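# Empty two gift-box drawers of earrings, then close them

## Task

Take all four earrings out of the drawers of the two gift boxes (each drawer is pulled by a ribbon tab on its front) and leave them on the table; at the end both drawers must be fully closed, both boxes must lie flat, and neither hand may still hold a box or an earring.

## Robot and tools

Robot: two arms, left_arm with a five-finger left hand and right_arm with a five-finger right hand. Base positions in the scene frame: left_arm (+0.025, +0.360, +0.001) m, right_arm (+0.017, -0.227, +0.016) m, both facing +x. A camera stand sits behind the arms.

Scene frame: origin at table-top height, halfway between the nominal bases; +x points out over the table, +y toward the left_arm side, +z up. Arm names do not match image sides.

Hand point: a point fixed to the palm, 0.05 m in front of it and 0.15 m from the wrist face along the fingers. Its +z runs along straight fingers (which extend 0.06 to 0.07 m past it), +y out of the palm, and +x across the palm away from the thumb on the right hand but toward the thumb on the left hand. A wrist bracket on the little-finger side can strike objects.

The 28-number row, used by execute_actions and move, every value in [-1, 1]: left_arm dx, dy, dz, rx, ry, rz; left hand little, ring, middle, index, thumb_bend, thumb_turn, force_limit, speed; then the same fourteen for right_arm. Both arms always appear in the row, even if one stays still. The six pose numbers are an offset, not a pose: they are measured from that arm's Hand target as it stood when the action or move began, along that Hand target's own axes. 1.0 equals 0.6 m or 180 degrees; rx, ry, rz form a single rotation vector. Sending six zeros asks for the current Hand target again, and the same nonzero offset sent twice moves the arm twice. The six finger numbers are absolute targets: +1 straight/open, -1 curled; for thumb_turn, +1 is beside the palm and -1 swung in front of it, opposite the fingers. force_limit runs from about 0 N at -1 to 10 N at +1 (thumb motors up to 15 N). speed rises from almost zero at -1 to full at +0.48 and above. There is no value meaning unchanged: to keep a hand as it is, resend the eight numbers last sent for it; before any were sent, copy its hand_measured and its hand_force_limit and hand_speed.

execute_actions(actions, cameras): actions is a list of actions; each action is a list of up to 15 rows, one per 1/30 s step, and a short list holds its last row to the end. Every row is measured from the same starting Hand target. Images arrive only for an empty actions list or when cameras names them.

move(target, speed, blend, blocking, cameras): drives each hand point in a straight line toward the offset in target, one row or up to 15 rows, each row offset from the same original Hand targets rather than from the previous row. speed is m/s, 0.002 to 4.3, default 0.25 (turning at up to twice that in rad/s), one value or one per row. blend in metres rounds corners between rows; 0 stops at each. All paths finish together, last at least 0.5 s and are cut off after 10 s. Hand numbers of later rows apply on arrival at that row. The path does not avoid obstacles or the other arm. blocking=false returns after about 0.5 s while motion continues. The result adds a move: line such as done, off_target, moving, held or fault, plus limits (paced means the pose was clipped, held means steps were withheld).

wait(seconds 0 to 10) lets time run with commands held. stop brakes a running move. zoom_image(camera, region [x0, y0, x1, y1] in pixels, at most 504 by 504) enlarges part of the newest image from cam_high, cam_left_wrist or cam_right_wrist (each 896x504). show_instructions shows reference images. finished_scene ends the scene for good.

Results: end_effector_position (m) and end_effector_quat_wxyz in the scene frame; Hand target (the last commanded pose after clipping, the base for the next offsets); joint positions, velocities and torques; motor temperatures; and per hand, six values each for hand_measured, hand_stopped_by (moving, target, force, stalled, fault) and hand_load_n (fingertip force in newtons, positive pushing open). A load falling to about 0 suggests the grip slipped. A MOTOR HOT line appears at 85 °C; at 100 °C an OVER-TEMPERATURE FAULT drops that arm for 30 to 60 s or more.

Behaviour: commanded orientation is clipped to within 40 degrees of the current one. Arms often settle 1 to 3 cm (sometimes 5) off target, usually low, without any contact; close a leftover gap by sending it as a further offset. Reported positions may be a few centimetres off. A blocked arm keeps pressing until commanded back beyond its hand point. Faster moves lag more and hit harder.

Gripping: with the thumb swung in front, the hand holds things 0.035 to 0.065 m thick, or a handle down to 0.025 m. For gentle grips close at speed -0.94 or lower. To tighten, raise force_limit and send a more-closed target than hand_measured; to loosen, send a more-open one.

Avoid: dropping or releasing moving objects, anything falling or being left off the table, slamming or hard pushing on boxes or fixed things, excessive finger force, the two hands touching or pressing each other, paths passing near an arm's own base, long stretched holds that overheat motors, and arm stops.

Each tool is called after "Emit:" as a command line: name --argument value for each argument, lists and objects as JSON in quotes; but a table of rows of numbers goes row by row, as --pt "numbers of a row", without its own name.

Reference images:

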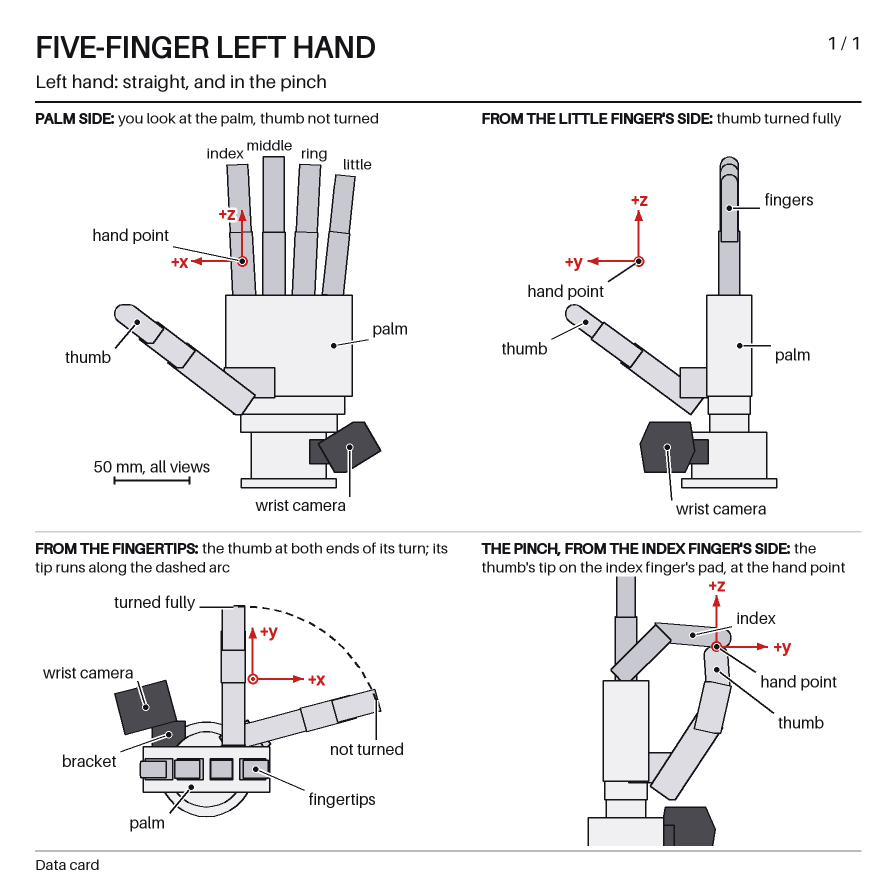

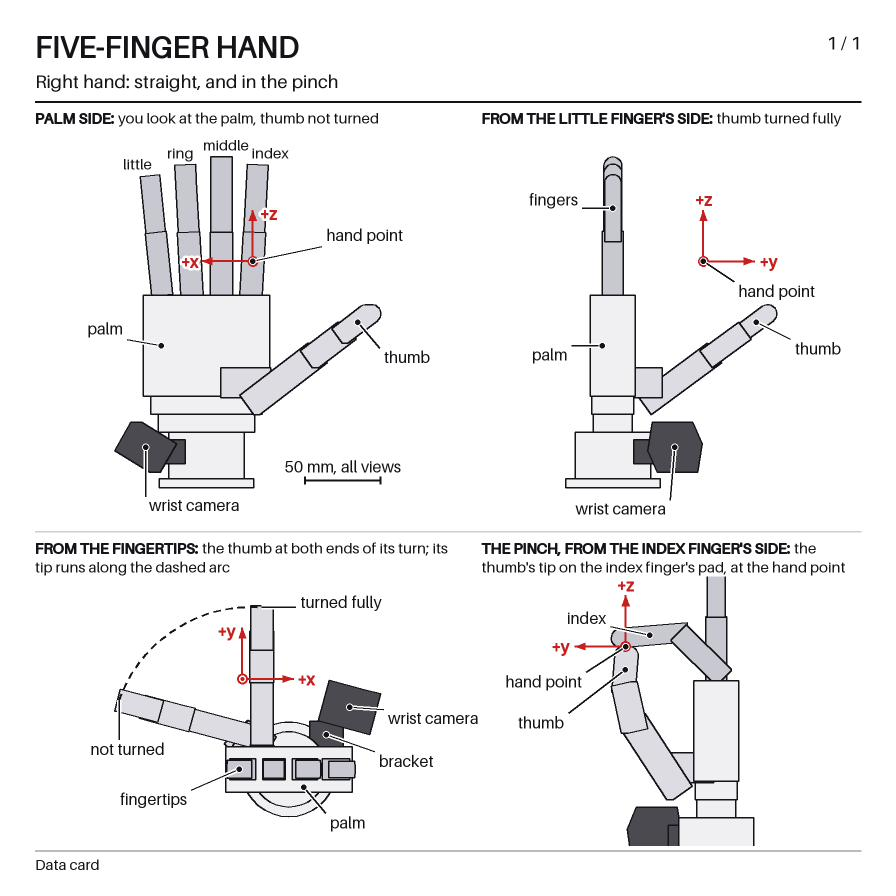

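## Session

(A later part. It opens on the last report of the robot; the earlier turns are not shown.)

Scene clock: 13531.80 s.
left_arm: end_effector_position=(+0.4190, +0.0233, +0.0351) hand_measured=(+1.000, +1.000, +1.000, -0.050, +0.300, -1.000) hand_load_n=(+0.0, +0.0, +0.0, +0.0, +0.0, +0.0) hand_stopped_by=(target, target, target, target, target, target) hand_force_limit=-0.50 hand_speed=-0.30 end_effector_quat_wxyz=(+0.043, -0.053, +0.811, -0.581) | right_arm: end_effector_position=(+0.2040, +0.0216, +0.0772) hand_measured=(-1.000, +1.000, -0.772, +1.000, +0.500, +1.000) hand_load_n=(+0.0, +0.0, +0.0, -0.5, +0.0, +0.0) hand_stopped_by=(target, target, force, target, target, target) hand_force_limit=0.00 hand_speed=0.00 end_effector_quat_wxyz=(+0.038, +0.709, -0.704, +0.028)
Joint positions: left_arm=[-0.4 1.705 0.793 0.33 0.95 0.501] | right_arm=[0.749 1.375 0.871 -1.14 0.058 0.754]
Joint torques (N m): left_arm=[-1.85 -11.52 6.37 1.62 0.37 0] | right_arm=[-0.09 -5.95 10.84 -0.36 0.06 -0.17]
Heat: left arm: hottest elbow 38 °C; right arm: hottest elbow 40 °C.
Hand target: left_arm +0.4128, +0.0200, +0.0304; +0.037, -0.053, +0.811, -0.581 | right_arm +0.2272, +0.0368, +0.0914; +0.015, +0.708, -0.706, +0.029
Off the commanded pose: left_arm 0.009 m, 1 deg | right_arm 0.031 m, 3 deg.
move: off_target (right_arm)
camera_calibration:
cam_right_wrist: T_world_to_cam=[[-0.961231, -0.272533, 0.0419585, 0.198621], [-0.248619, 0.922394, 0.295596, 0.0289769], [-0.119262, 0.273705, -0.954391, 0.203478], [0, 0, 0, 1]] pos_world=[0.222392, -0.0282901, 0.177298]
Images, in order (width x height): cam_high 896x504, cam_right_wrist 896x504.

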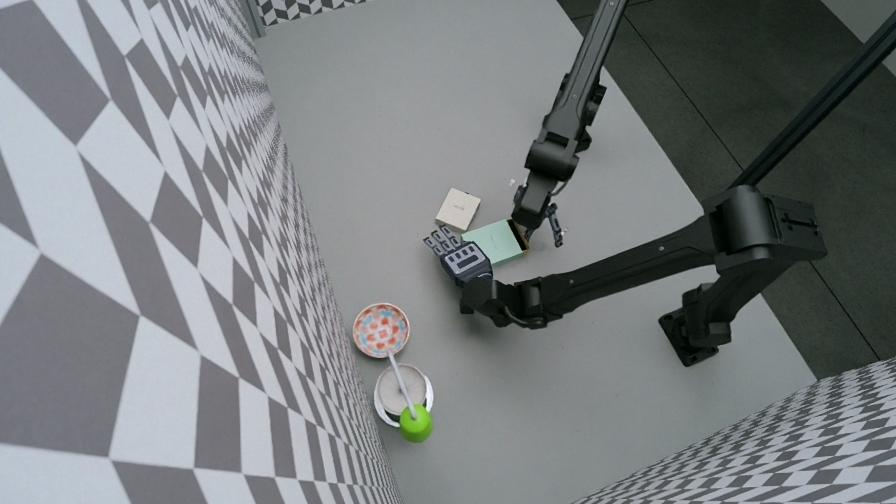

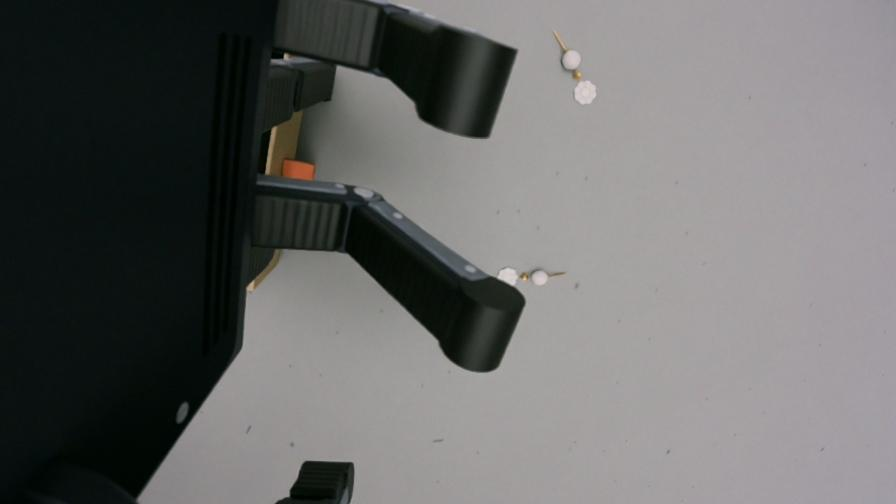

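Emit:
move --target '[0,0,0,0,0,0,1,1,1,-0.05,0.3,-1,-0.5,-0.3,0.0,-0.0217,0.0,0,0,0,-1,1,-1,1,0.5,1,0,0]' --speed 0.05 --cameras '["cam_high","cam_left_wrist"]'

Emit:
zoom_image --camera "cam_high" --region '[450, 130, 610, 290]'

Scene clock: 13541.23 s.
left_arm: end_effector_position=(+0.4190, +0.0233, +0.0351) hand_measured=(+1.000, +1.000, +1.000, -0.050, +0.300, -1.000) hand_load_n=(+0.0, +0.0, +0.0, +0.0, +0.0, +0.0) hand_stopped_by=(target, target, target, target, target, target) hand_force_limit=-0.50 hand_speed=-0.30 end_effector_quat_wxyz=(+0.043, -0.053, +0.811, -0.581) | right_arm: end_effector_position=(+0.2165, +0.0223, +0.0777) hand_measured=(-1.000, +1.000, -0.772, +1.000, +0.500, +1.000) hand_load_n=(+0.0, +0.0, +0.0, +0.0, +0.0, +0.0) hand_stopped_by=(target, target, force, target, target, target) hand_force_limit=0.00 hand_speed=0.00 end_effector_quat_wxyz=(+0.038, +0.709, -0.704, +0.027)
Joint positions: left_arm=[-0.4 1.705 0.793 0.33 0.95 0.501] | right_arm=[0.725 1.4 0.896 -1.14 0.058 0.731]
Joint torques (N m): left_arm=[-1.55 -11.34 6.31 1.69 0.34 -0.04] | right_arm=[-0.15 -6.3 10.85 -0.32 0.08 -0.18]
Heat: left arm: hottest elbow 38 °C; right arm: hottest elbow 40 °C.
Hand target: left_arm +0.4128, +0.0200, +0.0304; +0.037, -0.053, +0.811, -0.581 | right_arm +0.2403, +0.0369, +0.0916; +0.015, +0.708, -0.706, +0.029
Off the commanded pose: left_arm 0.009 m, 1 deg | right_arm 0.031 m, 3 deg.
move: off_target (right_arm)
camera_calibration:
cam_left_wrist: T_world_to_cam=[[-0.211926, -0.340186, 0.916166, 0.0632707], [-0.932092, 0.352142, -0.0848547, 0.399947], [-0.293754, -0.871934, -0.391713, 0.269621], [0, 0, 0, 1]] pos_world=[0.465398, 0.115778, 0.0815851]
Images, in order (width x height): cam_high 896x504, cam_left_wrist 896x504.

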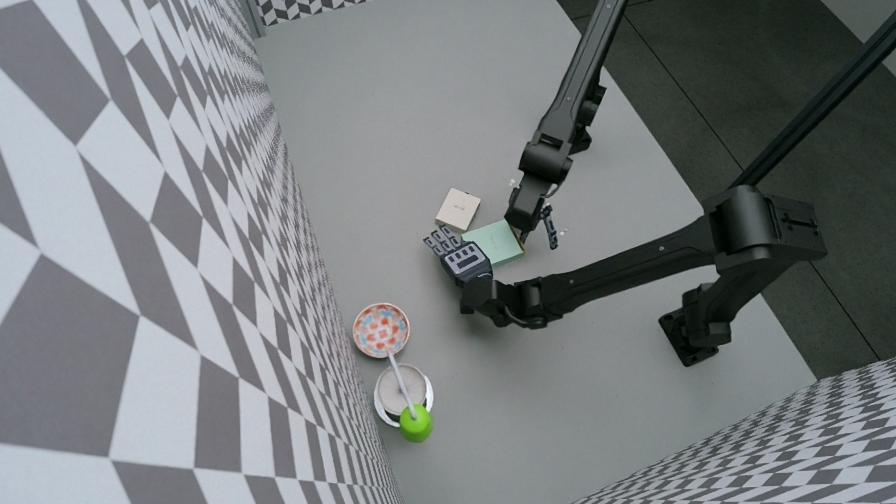

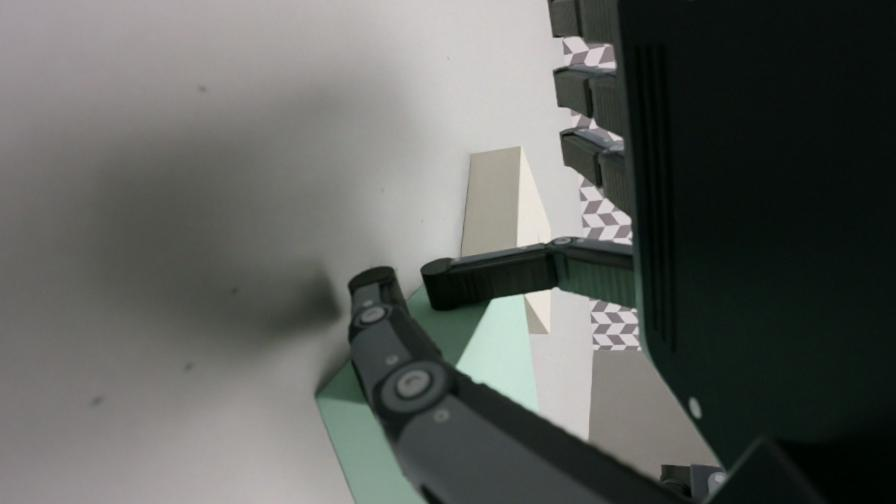

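Scaled by 3.150 from the camera's 896x504 image, which has a finer 1280x720 frame.

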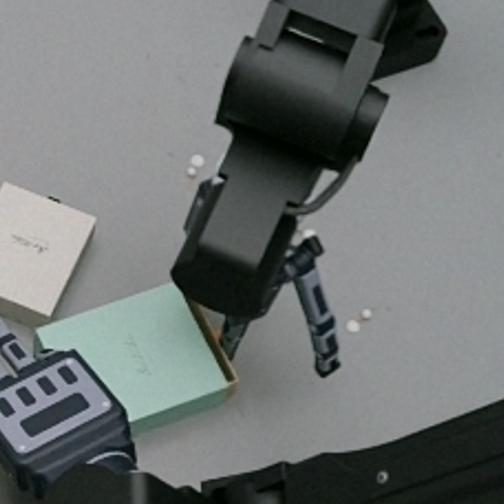

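Emit:
move --target '[0,0,0,0,0,0,1,1,1,-0.05,0.3,-1,-0.5,-0.3,0.0,-0.0117,0.0,0,0,0,-1,1,-1,1,0.5,1,0,0]' --speed 0.04 --cameras '["cam_high","cam_right_wrist"]'

Emit:
zoom_image --camera "cam_high" --region '[450, 190, 550, 290]'

Scene clock: 13548.37 s.
left_arm: end_effector_position=(+0.4190, +0.0233, +0.0351) hand_measured=(+1.000, +1.000, +1.000, -0.050, +0.300, -1.000) hand_load_n=(+0.0, +0.0, +0.0, +0.0, +0.0, +0.0) hand_stopped_by=(target, target, target, target, target, target) hand_force_limit=-0.50 hand_speed=-0.30 end_effector_quat_wxyz=(+0.043, -0.053, +0.811, -0.581) | right_arm: end_effector_position=(+0.2233, +0.0227, +0.0780) hand_measured=(-1.000, +1.000, -0.772, +1.000, +0.500, +1.000) hand_load_n=(+0.0, +0.0, +0.0, -0.5, +0.0, +0.0) hand_stopped_by=(target, target, force, target, target, target) hand_force_limit=0.00 hand_speed=0.00 end_effector_quat_wxyz=(+0.038, +0.709, -0.704, +0.027)
Joint positions: left_arm=[-0.4 1.705 0.793 0.33 0.95 0.501] | right_arm=[0.713 1.413 0.91 -1.14 0.059 0.718]
Joint torques (N m): left_arm=[-1.73 -11.22 6.38 1.66 0.33 -0.03] | right_arm=[-0.15 -6.48 10.85 -0.36 0.09 -0.18]
Heat: left arm: hottest elbow 38 °C; right arm: hottest elbow 41 °C.
Hand target: left_arm +0.4128, +0.0199, +0.0304; +0.037, -0.053, +0.811, -0.581 | right_arm +0.2473, +0.0369, +0.0918; +0.015, +0.708, -0.706, +0.029
Off the commanded pose: left_arm 0.009 m, 1 deg | right_arm 0.031 m, 3 deg.
move: off_target (right_arm)
camera_calibration:
cam_right_wrist: T_world_to_cam=[[-0.96122, -0.27247, 0.0426192, 0.217365], [-0.248172, 0.921991, 0.297227, 0.03235], [-0.12028, 0.275124, -0.953855, 0.206402], [0, 0, 0, 1]] pos_world=[0.24179, -0.027387, 0.177999]
Images, in order (width x height): cam_high 896x504, cam_right_wrist 896x504.

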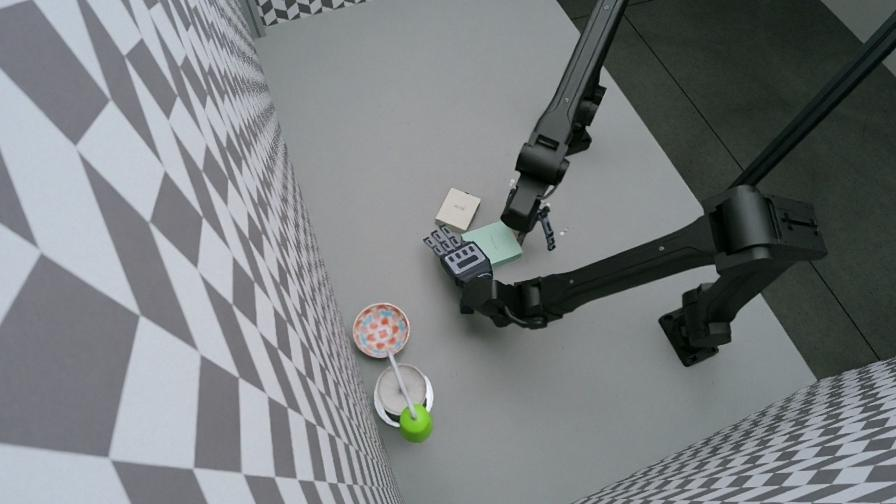

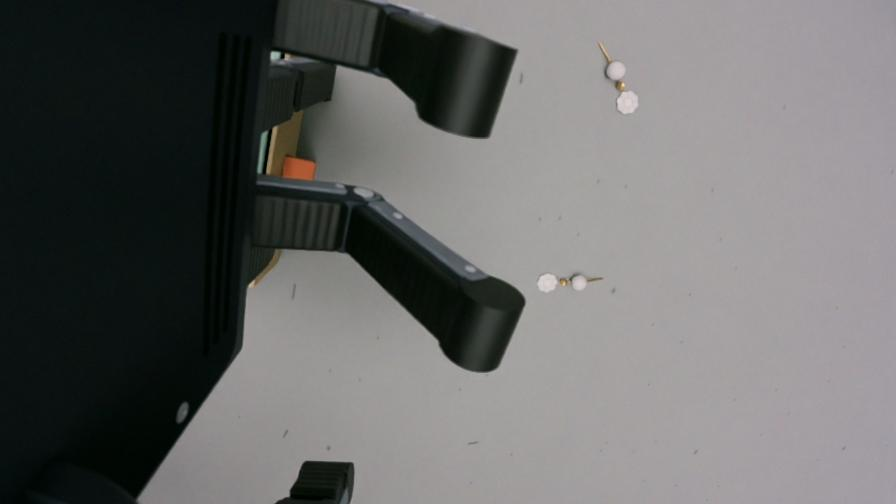

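Scaled by 5.040 from the camera's 896x504 image, which has a finer 1280x720 frame.

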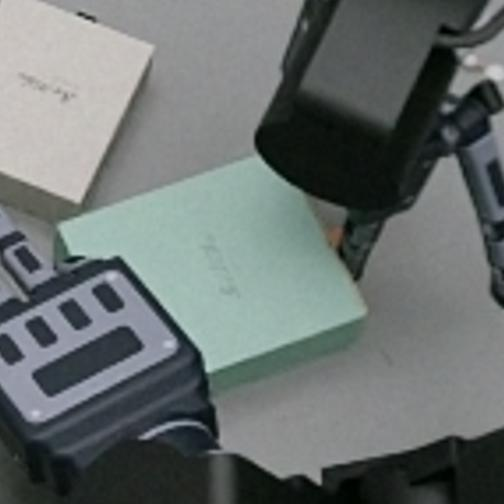

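Emit:
move --target '[0,0,0,0,0,0,1,1,1,-0.05,0.3,-1,-0.5,-0.3,0.0,-0.01,0.0,0,0,0,-1,1,-1,1,0.5,1,0,0]' --speed 0.04 --cameras '["cam_high","cam_right_wrist"]'

Emit:
zoom_image --camera "cam_high" --region '[480, 210, 540, 270]'

Scene clock: 13554.77 s.
left_arm: end_effector_position=(+0.4198, +0.0234, +0.0351) hand_measured=(+1.000, +1.000, +1.000, -0.050, +0.300, -1.000) hand_load_n=(+0.0, +0.0, +0.0, +0.0, +0.0, +0.0) hand_stopped_by=(target, target, target, target, target, target) hand_force_limit=-0.50 hand_speed=-0.30 end_effector_quat_wxyz=(+0.045, -0.053, +0.811, -0.581) | right_arm: end_effector_position=(+0.2271, +0.0226, +0.0772) hand_measured=(-1.000, +1.000, -0.772, +1.000, +0.500, +1.000) hand_load_n=(+0.0, -0.5, -0.5, -0.5, +0.0, +0.0) hand_stopped_by=(target, target, force, target, target, target) hand_force_limit=0.00 hand_speed=0.00 end_effector_quat_wxyz=(+0.039, +0.710, -0.703, +0.027)
Joint positions: left_arm=[-0.4 1.705 0.793 0.332 0.947 0.501] | right_arm=[0.706 1.424 0.919 -1.14 0.059 0.708]
Joint torques (N m): left_arm=[-1.49 -11.4 6.32 1.74 0.46 -0.04] | right_arm=[-0.32 -6.59 11.08 -0.36 0.09 -0.18]
Heat: left arm: hottest elbow 38 °C; right arm: hottest elbow 41 °C.
Hand target: left_arm +0.4128, +0.0200, +0.0304; +0.037, -0.053, +0.811, -0.581 | right_arm +0.2533, +0.0369, +0.0919; +0.015, +0.708, -0.706, +0.029
Off the commanded pose: left_arm 0.009 m, 1 deg | right_arm 0.033 m, 3 deg.
move: off_target (right_arm)
camera_calibration:
cam_right_wrist: T_world_to_cam=[[-0.960376, -0.274904, 0.0458967, 0.220628], [-0.249692, 0.921805, 0.296529, 0.0339389], [-0.123825, 0.273319, -0.95392, 0.206921], [0, 0, 0, 1]] pos_world=[0.245982, -0.0271889, 0.177196]
Images, in order (width x height): cam_high 896x504, cam_right_wrist 896x504.

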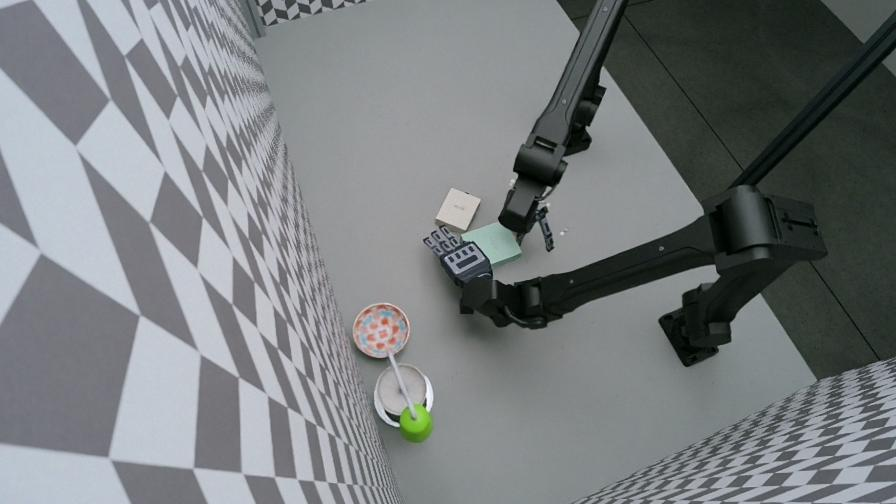

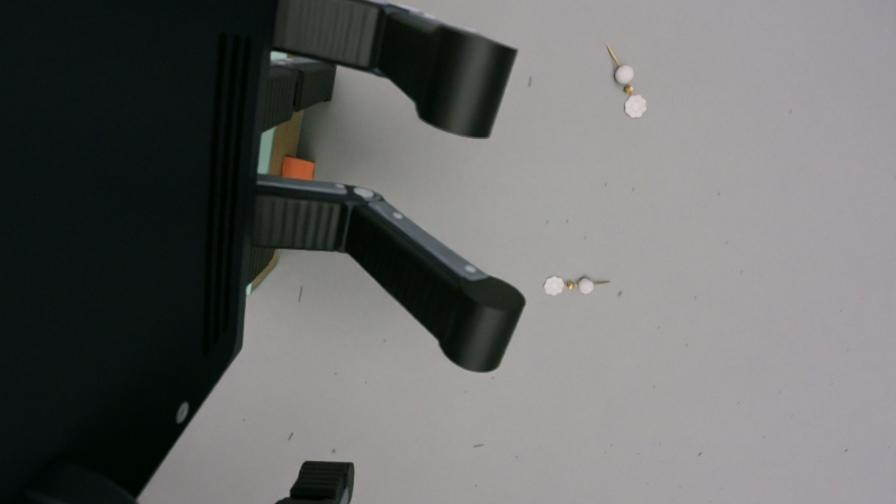

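Scaled by 8.400 from the camera's 896x504 image, which has a finer 1280x720 frame.

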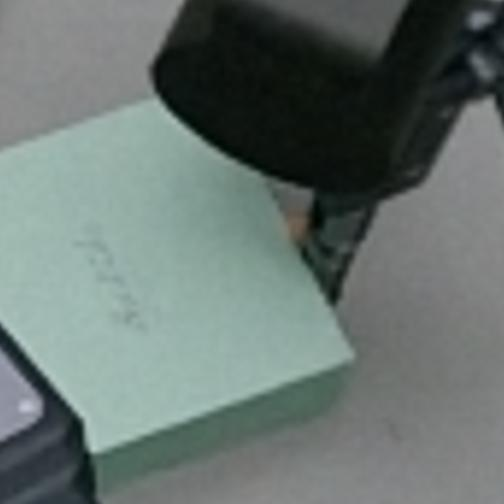

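Emit:
move --target '[0,0,0,0,0,0,1,1,1,-0.05,0.3,-1,-0.5,-0.3,0.0,-0.01,0.0,0,0,0,-1,1,-1,1,0.5,1,0,0]' --speed 0.04 --cameras '["cam_high"]'

Emit:
zoom_image --camera "cam_high" --region '[480, 210, 540, 270]'

Scene clock: 13562.70 s.
left_arm: end_effector_position=(+0.4210, +0.0235, +0.0350) hand_measured=(+1.000, +1.000, +1.000, -0.050, +0.300, -1.000) hand_load_n=(+0.0, +0.0, +0.0, +0.0, +0.0, +0.0) hand_stopped_by=(target, target, target, target, target, target) hand_force_limit=-0.50 hand_speed=-0.30 end_effector_quat_wxyz=(+0.047, -0.054, +0.811, -0.581) | right_arm: end_effector_position=(+0.2293, +0.0218, +0.0767) hand_measured=(-1.000, +1.000, -0.772, +1.000, +0.500, +1.000) hand_load_n=(+0.0, -1.0, +0.0, -1.0, +0.0, +0.0) hand_stopped_by=(target, target, force, target, target, target) hand_force_limit=0.00 hand_speed=0.00 end_effector_quat_wxyz=(+0.043, +0.711, -0.701, +0.025)
Joint positions: left_arm=[-0.4 1.705 0.793 0.335 0.942 0.501] | right_arm=[0.699 1.434 0.926 -1.145 0.057 0.697]
Joint torques (N m): left_arm=[-1.2 -11.34 6.34 1.55 0.64 -0.06] | right_arm=[-0.44 -6.59 11.4 -0.18 0.21 -0.15]
Heat: left arm: hottest elbow 38 °C; right arm: hottest elbow 42 °C.
Hand target: left_arm +0.4128, +0.0200, +0.0304; +0.037, -0.053, +0.811, -0.581 | right_arm +0.2593, +0.0370, +0.0920; +0.015, +0.708, -0.706, +0.029
Off the commanded pose: left_arm 0.010 m, 1 deg | right_arm 0.037 m, 3 deg.
move: off_target (right_arm)
Images, in order (width x height): cam_high 896x504.

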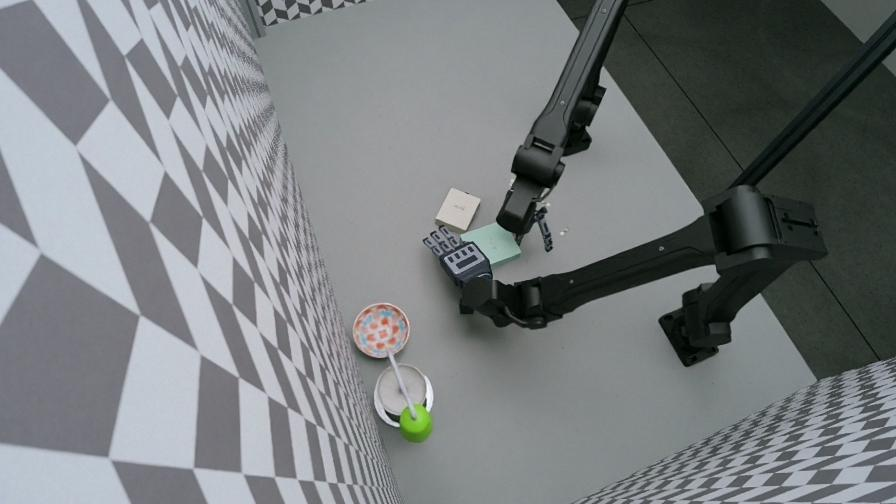

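Scaled by 8.400 from the camera's 896x504 image, which has a finer 1280x720 frame.

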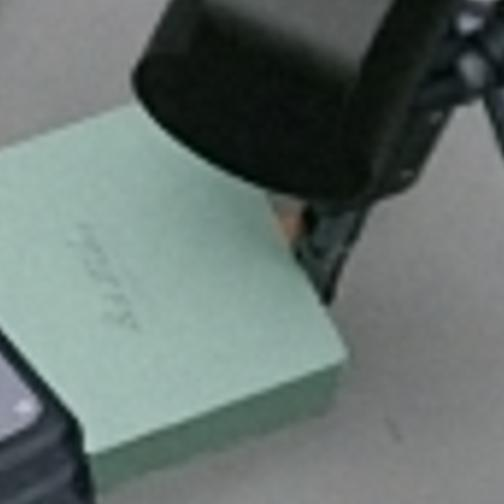

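Emit:
move --target '[0,0,0,0,0,0,1,1,1,-0.05,0.3,-1,-0.5,-0.3,0.02,0.075,0.0,0,0,0,-1,1,-1,1,0.5,1,0,0]' --speed 0.06 --cameras '["cam_high","cam_right_wrist"]'

Emit:
zoom_image --camera "cam_high" --region '[480, 210, 540, 270]'

Scene clock: 13573.03 s.
left_arm: end_effector_position=(+0.4207, +0.0232, +0.0352) hand_measured=(+1.000, +1.000, +1.000, -0.050, +0.300, -1.000) hand_load_n=(+0.0, +0.0, +0.0, +0.0, +0.0, +0.0) hand_stopped_by=(target, target, target, target, target, target) hand_force_limit=-0.50 hand_speed=-0.30 end_effector_quat_wxyz=(+0.047, -0.053, +0.811, -0.581) | right_arm: end_effector_position=(+0.2174, +0.0224, +0.0874) hand_measured=(-1.000, +1.000, -0.772, +1.000, +0.500, +1.000) hand_load_n=(+0.0, +0.0, +0.0, +0.0, +0.0, +0.0) hand_stopped_by=(target, target, force, target, target, target) hand_force_limit=0.00 hand_speed=0.00 end_effector_quat_wxyz=(+0.024, +0.707, -0.706, +0.027)
Joint positions: left_arm=[-0.401 1.705 0.793 0.335 0.943 0.501] | right_arm=[0.723 1.366 0.895 -1.145 0.057 0.732]
Joint torques (N m): left_arm=[-1.85 -11.28 6.37 1.46 0.57 -0.05] | right_arm=[1.61 -8.7 6.06 -0.2 0.05 0.05]
Heat: left arm: hottest elbow 38 °C; right arm: hottest elbow 42 °C.
Hand target: left_arm +0.4127, +0.0199, +0.0304; +0.037, -0.053, +0.812, -0.581 | right_arm +0.2144, +0.0249, +0.0919; +0.015, +0.708, -0.706, +0.029
Off the commanded pose: left_arm 0.010 m, 1 deg | right_arm 0.006 m, 1 deg.
move: done
camera_calibration:
cam_right_wrist: T_world_to_cam=[[-0.962866, -0.269365, 0.0182006, 0.213671], [-0.250743, 0.917219, 0.309575, 0.0279659], [-0.100082, 0.293515, -0.950701, 0.209708], [0, 0, 0, 1]] pos_world=[0.233736, -0.029648, 0.186823]
Images, in order (width x height): cam_high 896x504, cam_right_wrist 896x504.

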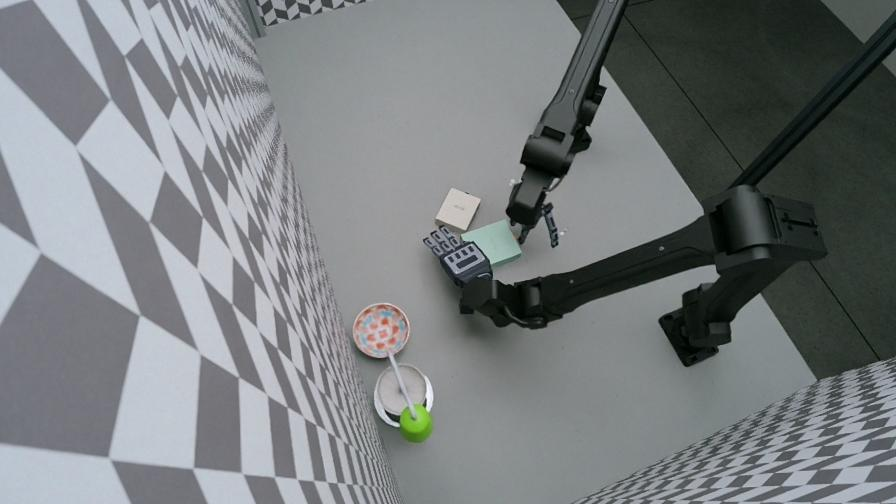

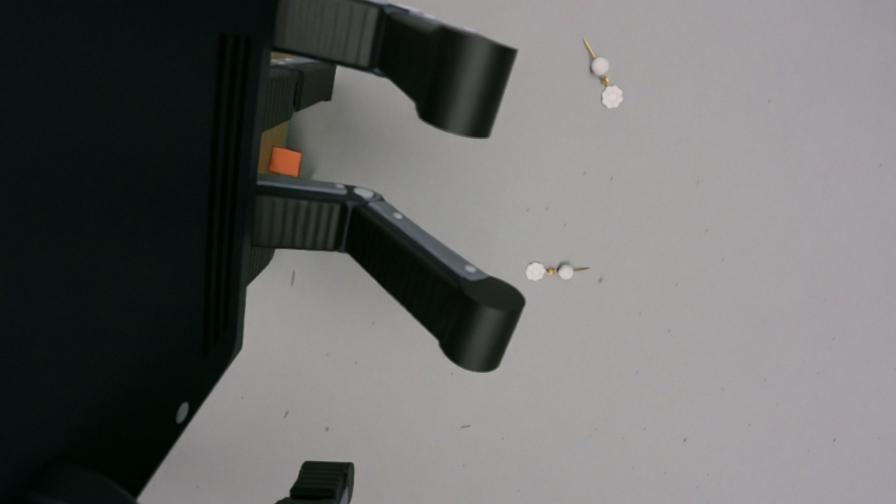

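Scaled by 8.400 from the camera's 896x504 image, which has a finer 1280x720 frame.

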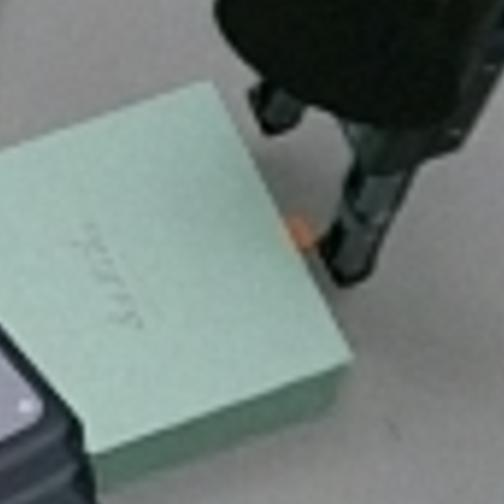

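Emit:
move --pt "0 0 0 0 0 0 1 1 1 -0.05 0.3 -1 -0.5 -0.3 0.015 0.0267 -0.2 0 0 0 -1 1 -1 1 0.5 1 0 0" --pt "0 0 0 0 0 0 1 1 1 -0.05 0.3 -1 -0.5 -0.3 0.44 -0.04 -0.26 0 0 -0.5 -1 1 -1 1 0.5 1 0 0" --speed 0.12 --cameras '["cam_high"]'

Emit:
zoom_image --camera "cam_high" --region '[420, 160, 600, 290]'

Scene clock: 13592.60 s.
left_arm: end_effector_position=(+0.4207, +0.0232, +0.0352) hand_measured=(+1.000, +1.000, +1.000, -0.050, +0.300, -1.000) hand_load_n=(+0.0, +0.0, +0.0, +0.0, +0.0, +0.0) hand_stopped_by=(target, target, target, target, target, target) hand_force_limit=-0.50 hand_speed=-0.30 end_effector_quat_wxyz=(+0.047, -0.053, +0.811, -0.581) | right_arm: end_effector_position=(+0.2297, -0.2277, +0.2494) hand_measured=(-1.000, +1.000, -0.772, +1.000, +0.500, +1.000) hand_load_n=(+0.0, +0.0, +0.0, +0.0, +0.0, +0.0) hand_stopped_by=(target, target, force, target, target, target) hand_force_limit=0.00 hand_speed=0.00 end_effector_quat_wxyz=(+0.038, +0.999, +0.003, -0.010)
Joint positions: left_arm=[-0.401 1.705 0.793 0.335 0.943 0.501] | right_arm=[0.284 1.012 1.034 -1.634 0.067 -1.281]
Joint torques (N m): left_arm=[-1.61 -11.93 6.43 1.55 0.55 -0.03] | right_arm=[-0.09 -4.72 10.06 -0.57 -0.02 -0.18]
Heat: left arm: hottest elbow 38 °C; right arm: hottest elbow 41 °C.
Hand target: left_arm +0.4127, +0.0199, +0.0304; +0.037, -0.053, +0.812, -0.581 | right_arm +0.2357, -0.2289, +0.2643; +0.031, +0.999, +0.001, +0.010
Off the commanded pose: left_arm 0.010 m, 1 deg | right_arm 0.016 m, 2 deg.
move: off_target (right_arm)
Images, in order (width x height): cam_high 896x504.

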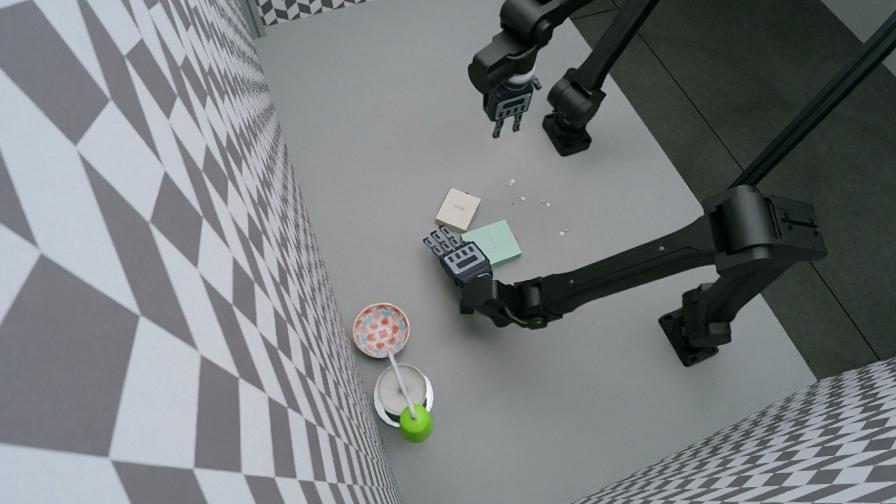

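Scaled by 2.800 from the camera's 896x504 image, which has a finer 1280x720 frame.

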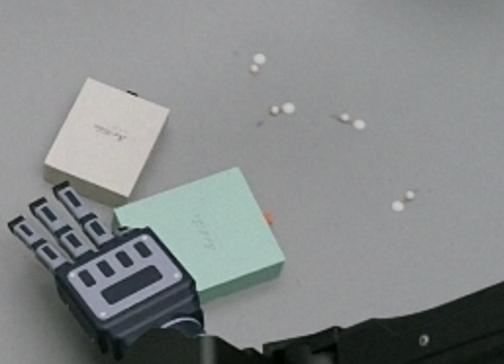

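Emit:
move --target '[-0.06,-0.02,0.003,0,0,0,1,1,1,-0.05,0.3,-1,-0.5,-0.3,0,0,0,0,0,0,-1,1,-1,1,0.5,1,0,0]' --speed 0.08 --cameras '["cam_left_wrist","cam_right_wrist"]'

Scene clock: 13599.97 s.
left_arm: end_effector_position=(+0.4318, +0.0203, +0.0378) hand_measured=(+1.000, +1.000, +1.000, -0.050, +0.300, -1.000) hand_load_n=(+0.0, +0.0, +0.0, -0.5, +0.0, +0.0) hand_stopped_by=(target, target, target, target, target, target) hand_force_limit=-0.50 hand_speed=-0.30 end_effector_quat_wxyz=(+0.029, -0.056, +0.813, -0.579) | right_arm: end_effector_position=(+0.2298, -0.2278, +0.2494) hand_measured=(-1.000, +1.000, -0.772, +1.000, +0.500, +1.000) hand_load_n=(+0.0, +0.0, +0.0, +0.0, +0.0, +0.0) hand_stopped_by=(target, target, force, target, target, target) hand_force_limit=0.00 hand_speed=0.00 end_effector_quat_wxyz=(+0.038, +0.999, +0.003, -0.010)
Joint positions: left_arm=[-0.393 1.73 0.853 0.257 0.969 0.513] | right_arm=[0.283 1.012 1.034 -1.634 0.067 -1.282]
Joint torques (N m): left_arm=[-0.09 -11.22 10.73 0.87 0.59 0.15] | right_arm=[-0.09 -4.78 10.03 -0.54 -0.02 -0.18]
Heat: left arm: hottest elbow 38 °C; right arm: hottest elbow 41 °C.
Hand target: left_arm +0.4492, +0.0191, +0.0411; +0.037, -0.053, +0.811, -0.581 | right_arm +0.2357, -0.2290, +0.2643; +0.031, +0.999, +0.001, +0.010
Off the commanded pose: left_arm 0.018 m, 1 deg | right_arm 0.016 m, 3 deg.
move: off_target (left_arm, right_arm)
camera_calibration:
cam_left_wrist: T_world_to_cam=[[-0.191373, -0.342876, 0.91968, 0.0535238], [-0.929717, 0.363701, -0.0578665, 0.410828], [-0.314648, -0.866116, -0.38838, 0.280512], [0, 0, 0, 1]] pos_world=[0.480459, 0.11189, 0.0834938]
cam_right_wrist: T_world_to_cam=[[0.274372, -0.95899, 0.0711194, -0.299346], [-0.883427, -0.222158, 0.412555, 0.0704933], [-0.379837, -0.176022, -0.908152, 0.385003], [0, 0, 0, 1]] pos_world=[0.290646, -0.20364, 0.341848]
Images, in order (width x height): cam_left_wrist 896x504, cam_right_wrist 896x504.

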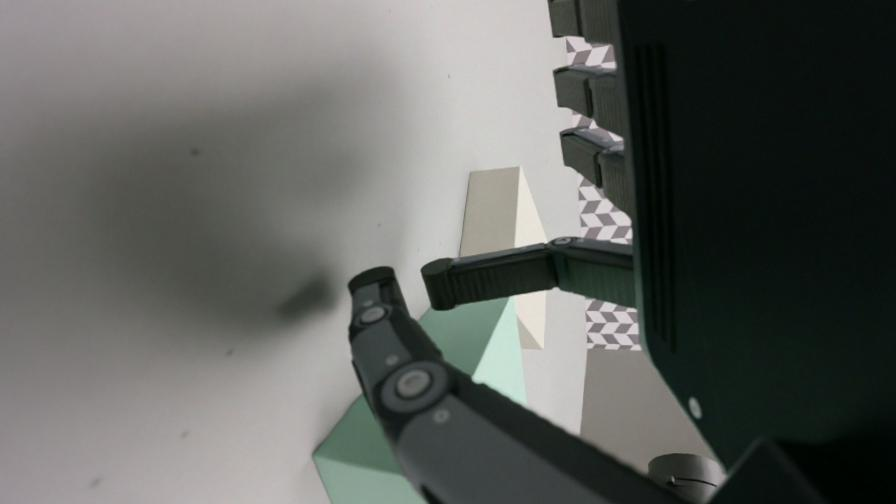

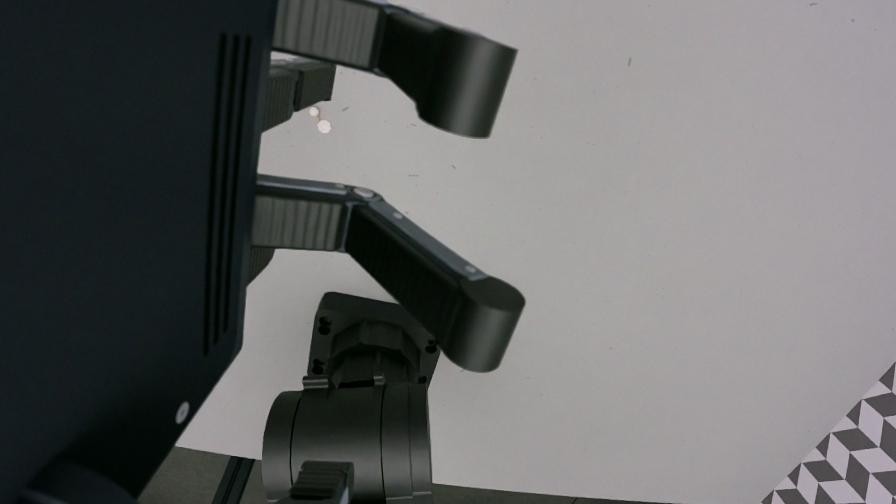

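Emit:
move --pt "0.004 -0.195 -0.1 0 0 0 1 1 1 -0.05 0.3 -1 -0.5 -0.3 0 0 0 0 0 0 -1 1 -1 1 0.5 1 0 0" --pt "0.046 -0.155 -0.377 0 0 0 1 1 1 -0.05 0.3 -1 -0.5 -0.3 0 0 0 0 0 0 -1 1 -1 1 0.5 1 0 0" --speed 0.12 --blend '[0.02,0]' --cameras '["cam_high","cam_left_wrist"]'

Emit:
zoom_image --camera "cam_high" --region '[420, 160, 580, 290]'

Scene clock: 13615.37 s.
left_arm: end_effector_position=(+0.3809, +0.1951, +0.1897) hand_measured=(+1.000, +1.000, +1.000, -0.050, +0.300, -1.000) hand_load_n=(+0.0, +0.0, +0.0, +0.0, +0.0, +0.0) hand_stopped_by=(target, target, target, target, target, target) hand_force_limit=-0.50 hand_speed=-0.30 end_effector_quat_wxyz=(+0.023, -0.061, +0.812, -0.579) | right_arm: end_effector_position=(+0.2298, -0.2278, +0.2494) hand_measured=(-1.000, +1.000, -0.772, +1.000, +0.500, +1.000) hand_load_n=(+0.0, +0.0, +0.0, +0.0, +0.0, +0.0) hand_stopped_by=(target, target, force, target, target, target) hand_force_limit=0.00 hand_speed=0.00 end_effector_quat_wxyz=(+0.038, +0.999, +0.003, -0.010)
Joint positions: left_arm=[0.005 1.311 0.949 -0.905 1.22 1.213] | right_arm=[0.283 1.012 1.034 -1.634 0.067 -1.282]
Joint torques (N m): left_arm=[-0.09 -7.88 13.7 0.24 0.95 0.14] | right_arm=[-0.15 -4.78 10.03 -0.55 -0.02 -0.18]
Heat: left arm: hottest elbow 38 °C; right arm: hottest elbow 41 °C.
Hand target: left_arm +0.3982, +0.1981, +0.2022; +0.037, -0.053, +0.811, -0.581 | right_arm +0.2357, -0.2290, +0.2643; +0.031, +0.999, +0.001, +0.010
Off the commanded pose: left_arm 0.022 m, 2 deg | right_arm 0.016 m, 3 deg.
move: off_target (left_arm, right_arm)
camera_calibration:
cam_left_wrist: T_world_to_cam=[[-0.176807, -0.340131, 0.923607, -0.0427783], [-0.931078, 0.362045, -0.0449096, 0.307163], [-0.319112, -0.867891, -0.380701, 0.475456], [0, 0, 0, 1]] pos_world=[0.430153, 0.286887, 0.234311]
Images, in order (width x height): cam_high 896x504, cam_left_wrist 896x504.

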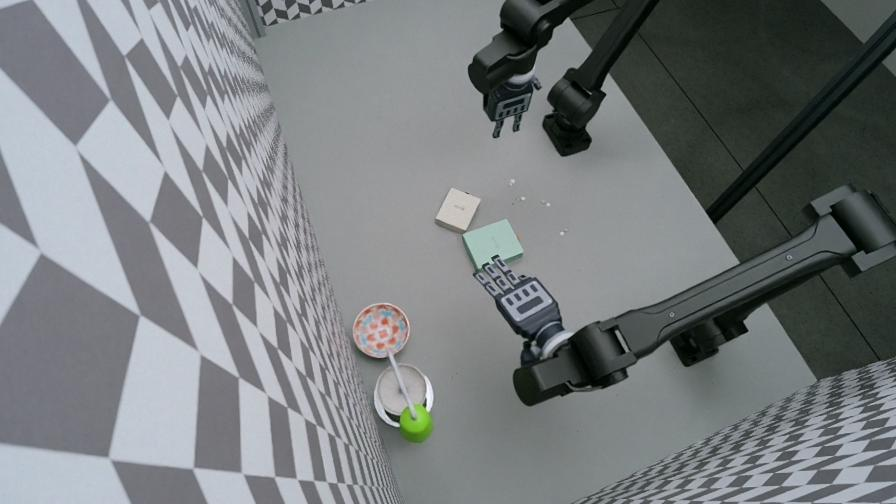

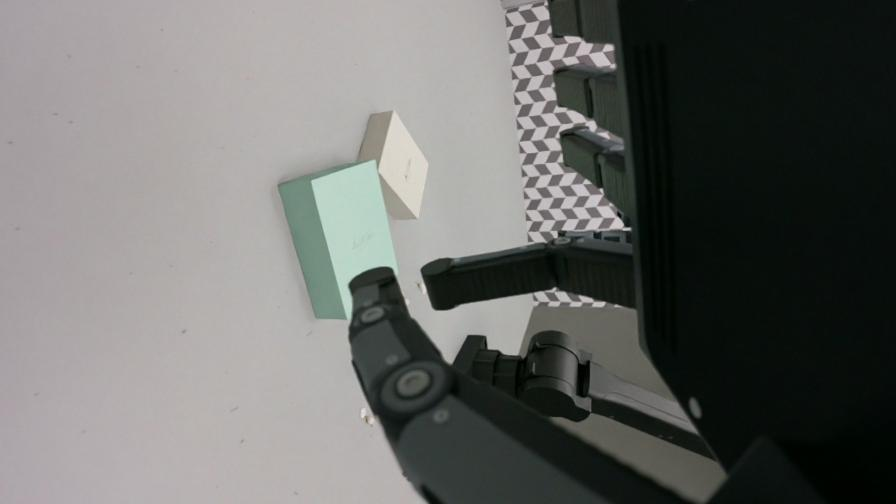

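Scaled by 3.150 from the camera's 896x504 image, which has a finer 1280x720 frame.

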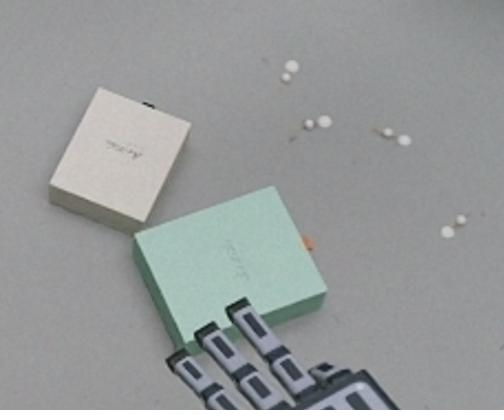

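Emit:
move --target '[0.1875,-0.0187,-0.1507,0,0.0894,0.0303,1,1,1,-0.05,0.3,-1,-0.5,-0.3,0,0,0,0,0,0,-1,1,-1,1,0.5,1,0,0]' --speed 0.15 --cameras '["cam_high","cam_left_wrist"]'

Emit:
zoom_image --camera "cam_high" --region '[430, 170, 530, 270]'

Scene clock: 13632.87 s.
left_arm: end_effector_position=(+0.2698, +0.2590, +0.2340) hand_measured=(+1.000, +1.000, +1.000, -0.050, +0.300, -1.000) hand_load_n=(-0.5, +0.0, +0.0, +0.0, +0.0, +0.0) hand_stopped_by=(target, target, target, target, target, target) hand_force_limit=-0.50 hand_speed=-0.30 end_effector_quat_wxyz=(+0.018, +0.006, +0.853, -0.522) | right_arm: end_effector_position=(+0.2298, -0.2278, +0.2494) hand_measured=(-1.000, +1.000, -0.772, +1.000, +0.500, +1.000) hand_load_n=(+0.0, +0.5, +0.0, +0.0, +0.0, +0.0) hand_stopped_by=(target, target, force, target, target, target) hand_force_limit=0.00 hand_speed=0.00 end_effector_quat_wxyz=(+0.038, +0.999, +0.003, -0.010)
Joint positions: left_arm=[0.164 1.108 0.97 -1.696 1.08 1.907] | right_arm=[0.283 1.012 1.034 -1.634 0.067 -1.282]
Joint torques (N m): left_arm=[-0.21 -5.89 11.41 -0.38 0.68 0.15] | right_arm=[-0.03 -4.66 10.06 -0.57 -0.02 -0.18]
Heat: left arm: hottest elbow 40 °C; right arm: hottest elbow 41 °C.
Hand target: left_arm +0.2762, +0.2648, +0.2423; -0.049, +0.067, +0.810, -0.580 | right_arm +0.2357, -0.2290, +0.2643; +0.031, +0.999, +0.001, +0.010
Off the commanded pose: left_arm 0.012 m, 13 deg | right_arm 0.016 m, 3 deg.
joint sent to its limit (left arm) — joint 4 (wrist pitch), lower limit. The joint targets are off in orientation, not in position.
move: off_target (left_arm, right_arm)
camera_calibration:
cam_left_wrist: T_world_to_cam=[[-0.275956, -0.441738, 0.853649, -0.0121374], [-0.879499, 0.47431, -0.0388713, 0.138158], [-0.387723, -0.761511, -0.519396, 0.535755], [0, 0, 0, 1]] pos_world=[0.325885, 0.337092, 0.294]
Images, in order (width x height): cam_high 896x504, cam_left_wrist 896x504.

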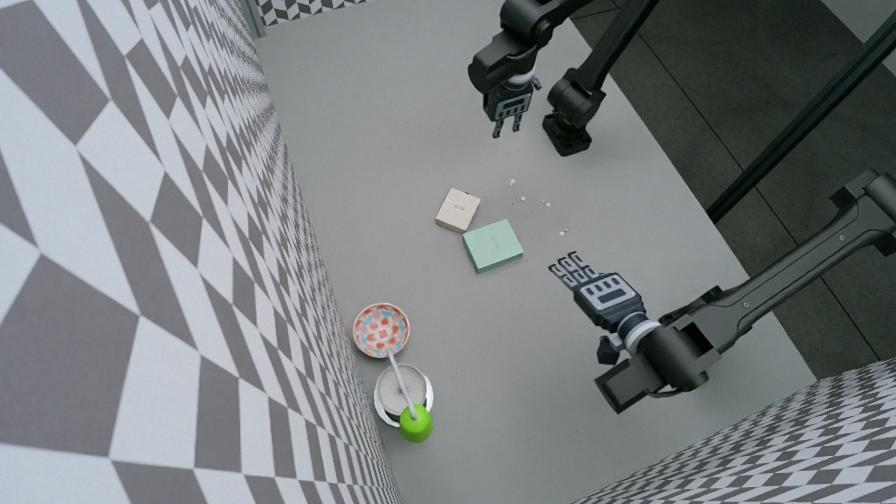

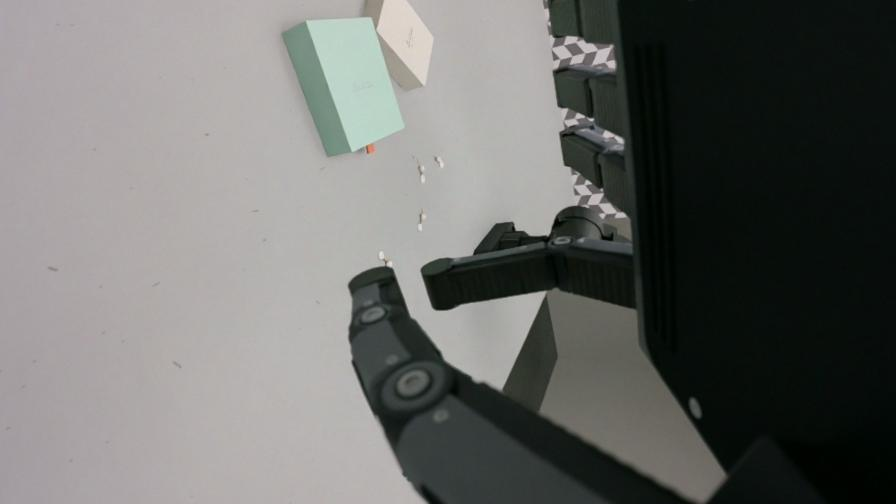

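Scaled by 5.040 from the camera's 896x504 image, which has a finer 1280x720 frame.

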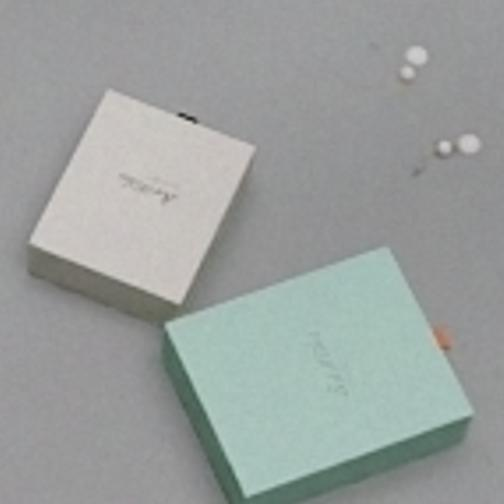

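Emit:
zoom_image --camera "cam_left_wrist" --region '[270, 0, 450, 170]'

Scaled by 2.800 from the camera's 896x504 image, which has a finer 1280x720 frame.

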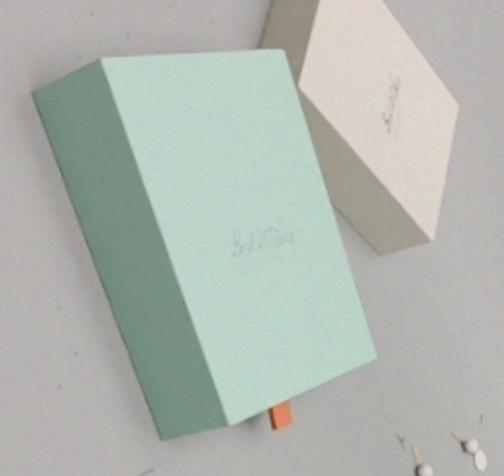

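Emit:
finished_scene --scene 1

The scene is finished: the task was done.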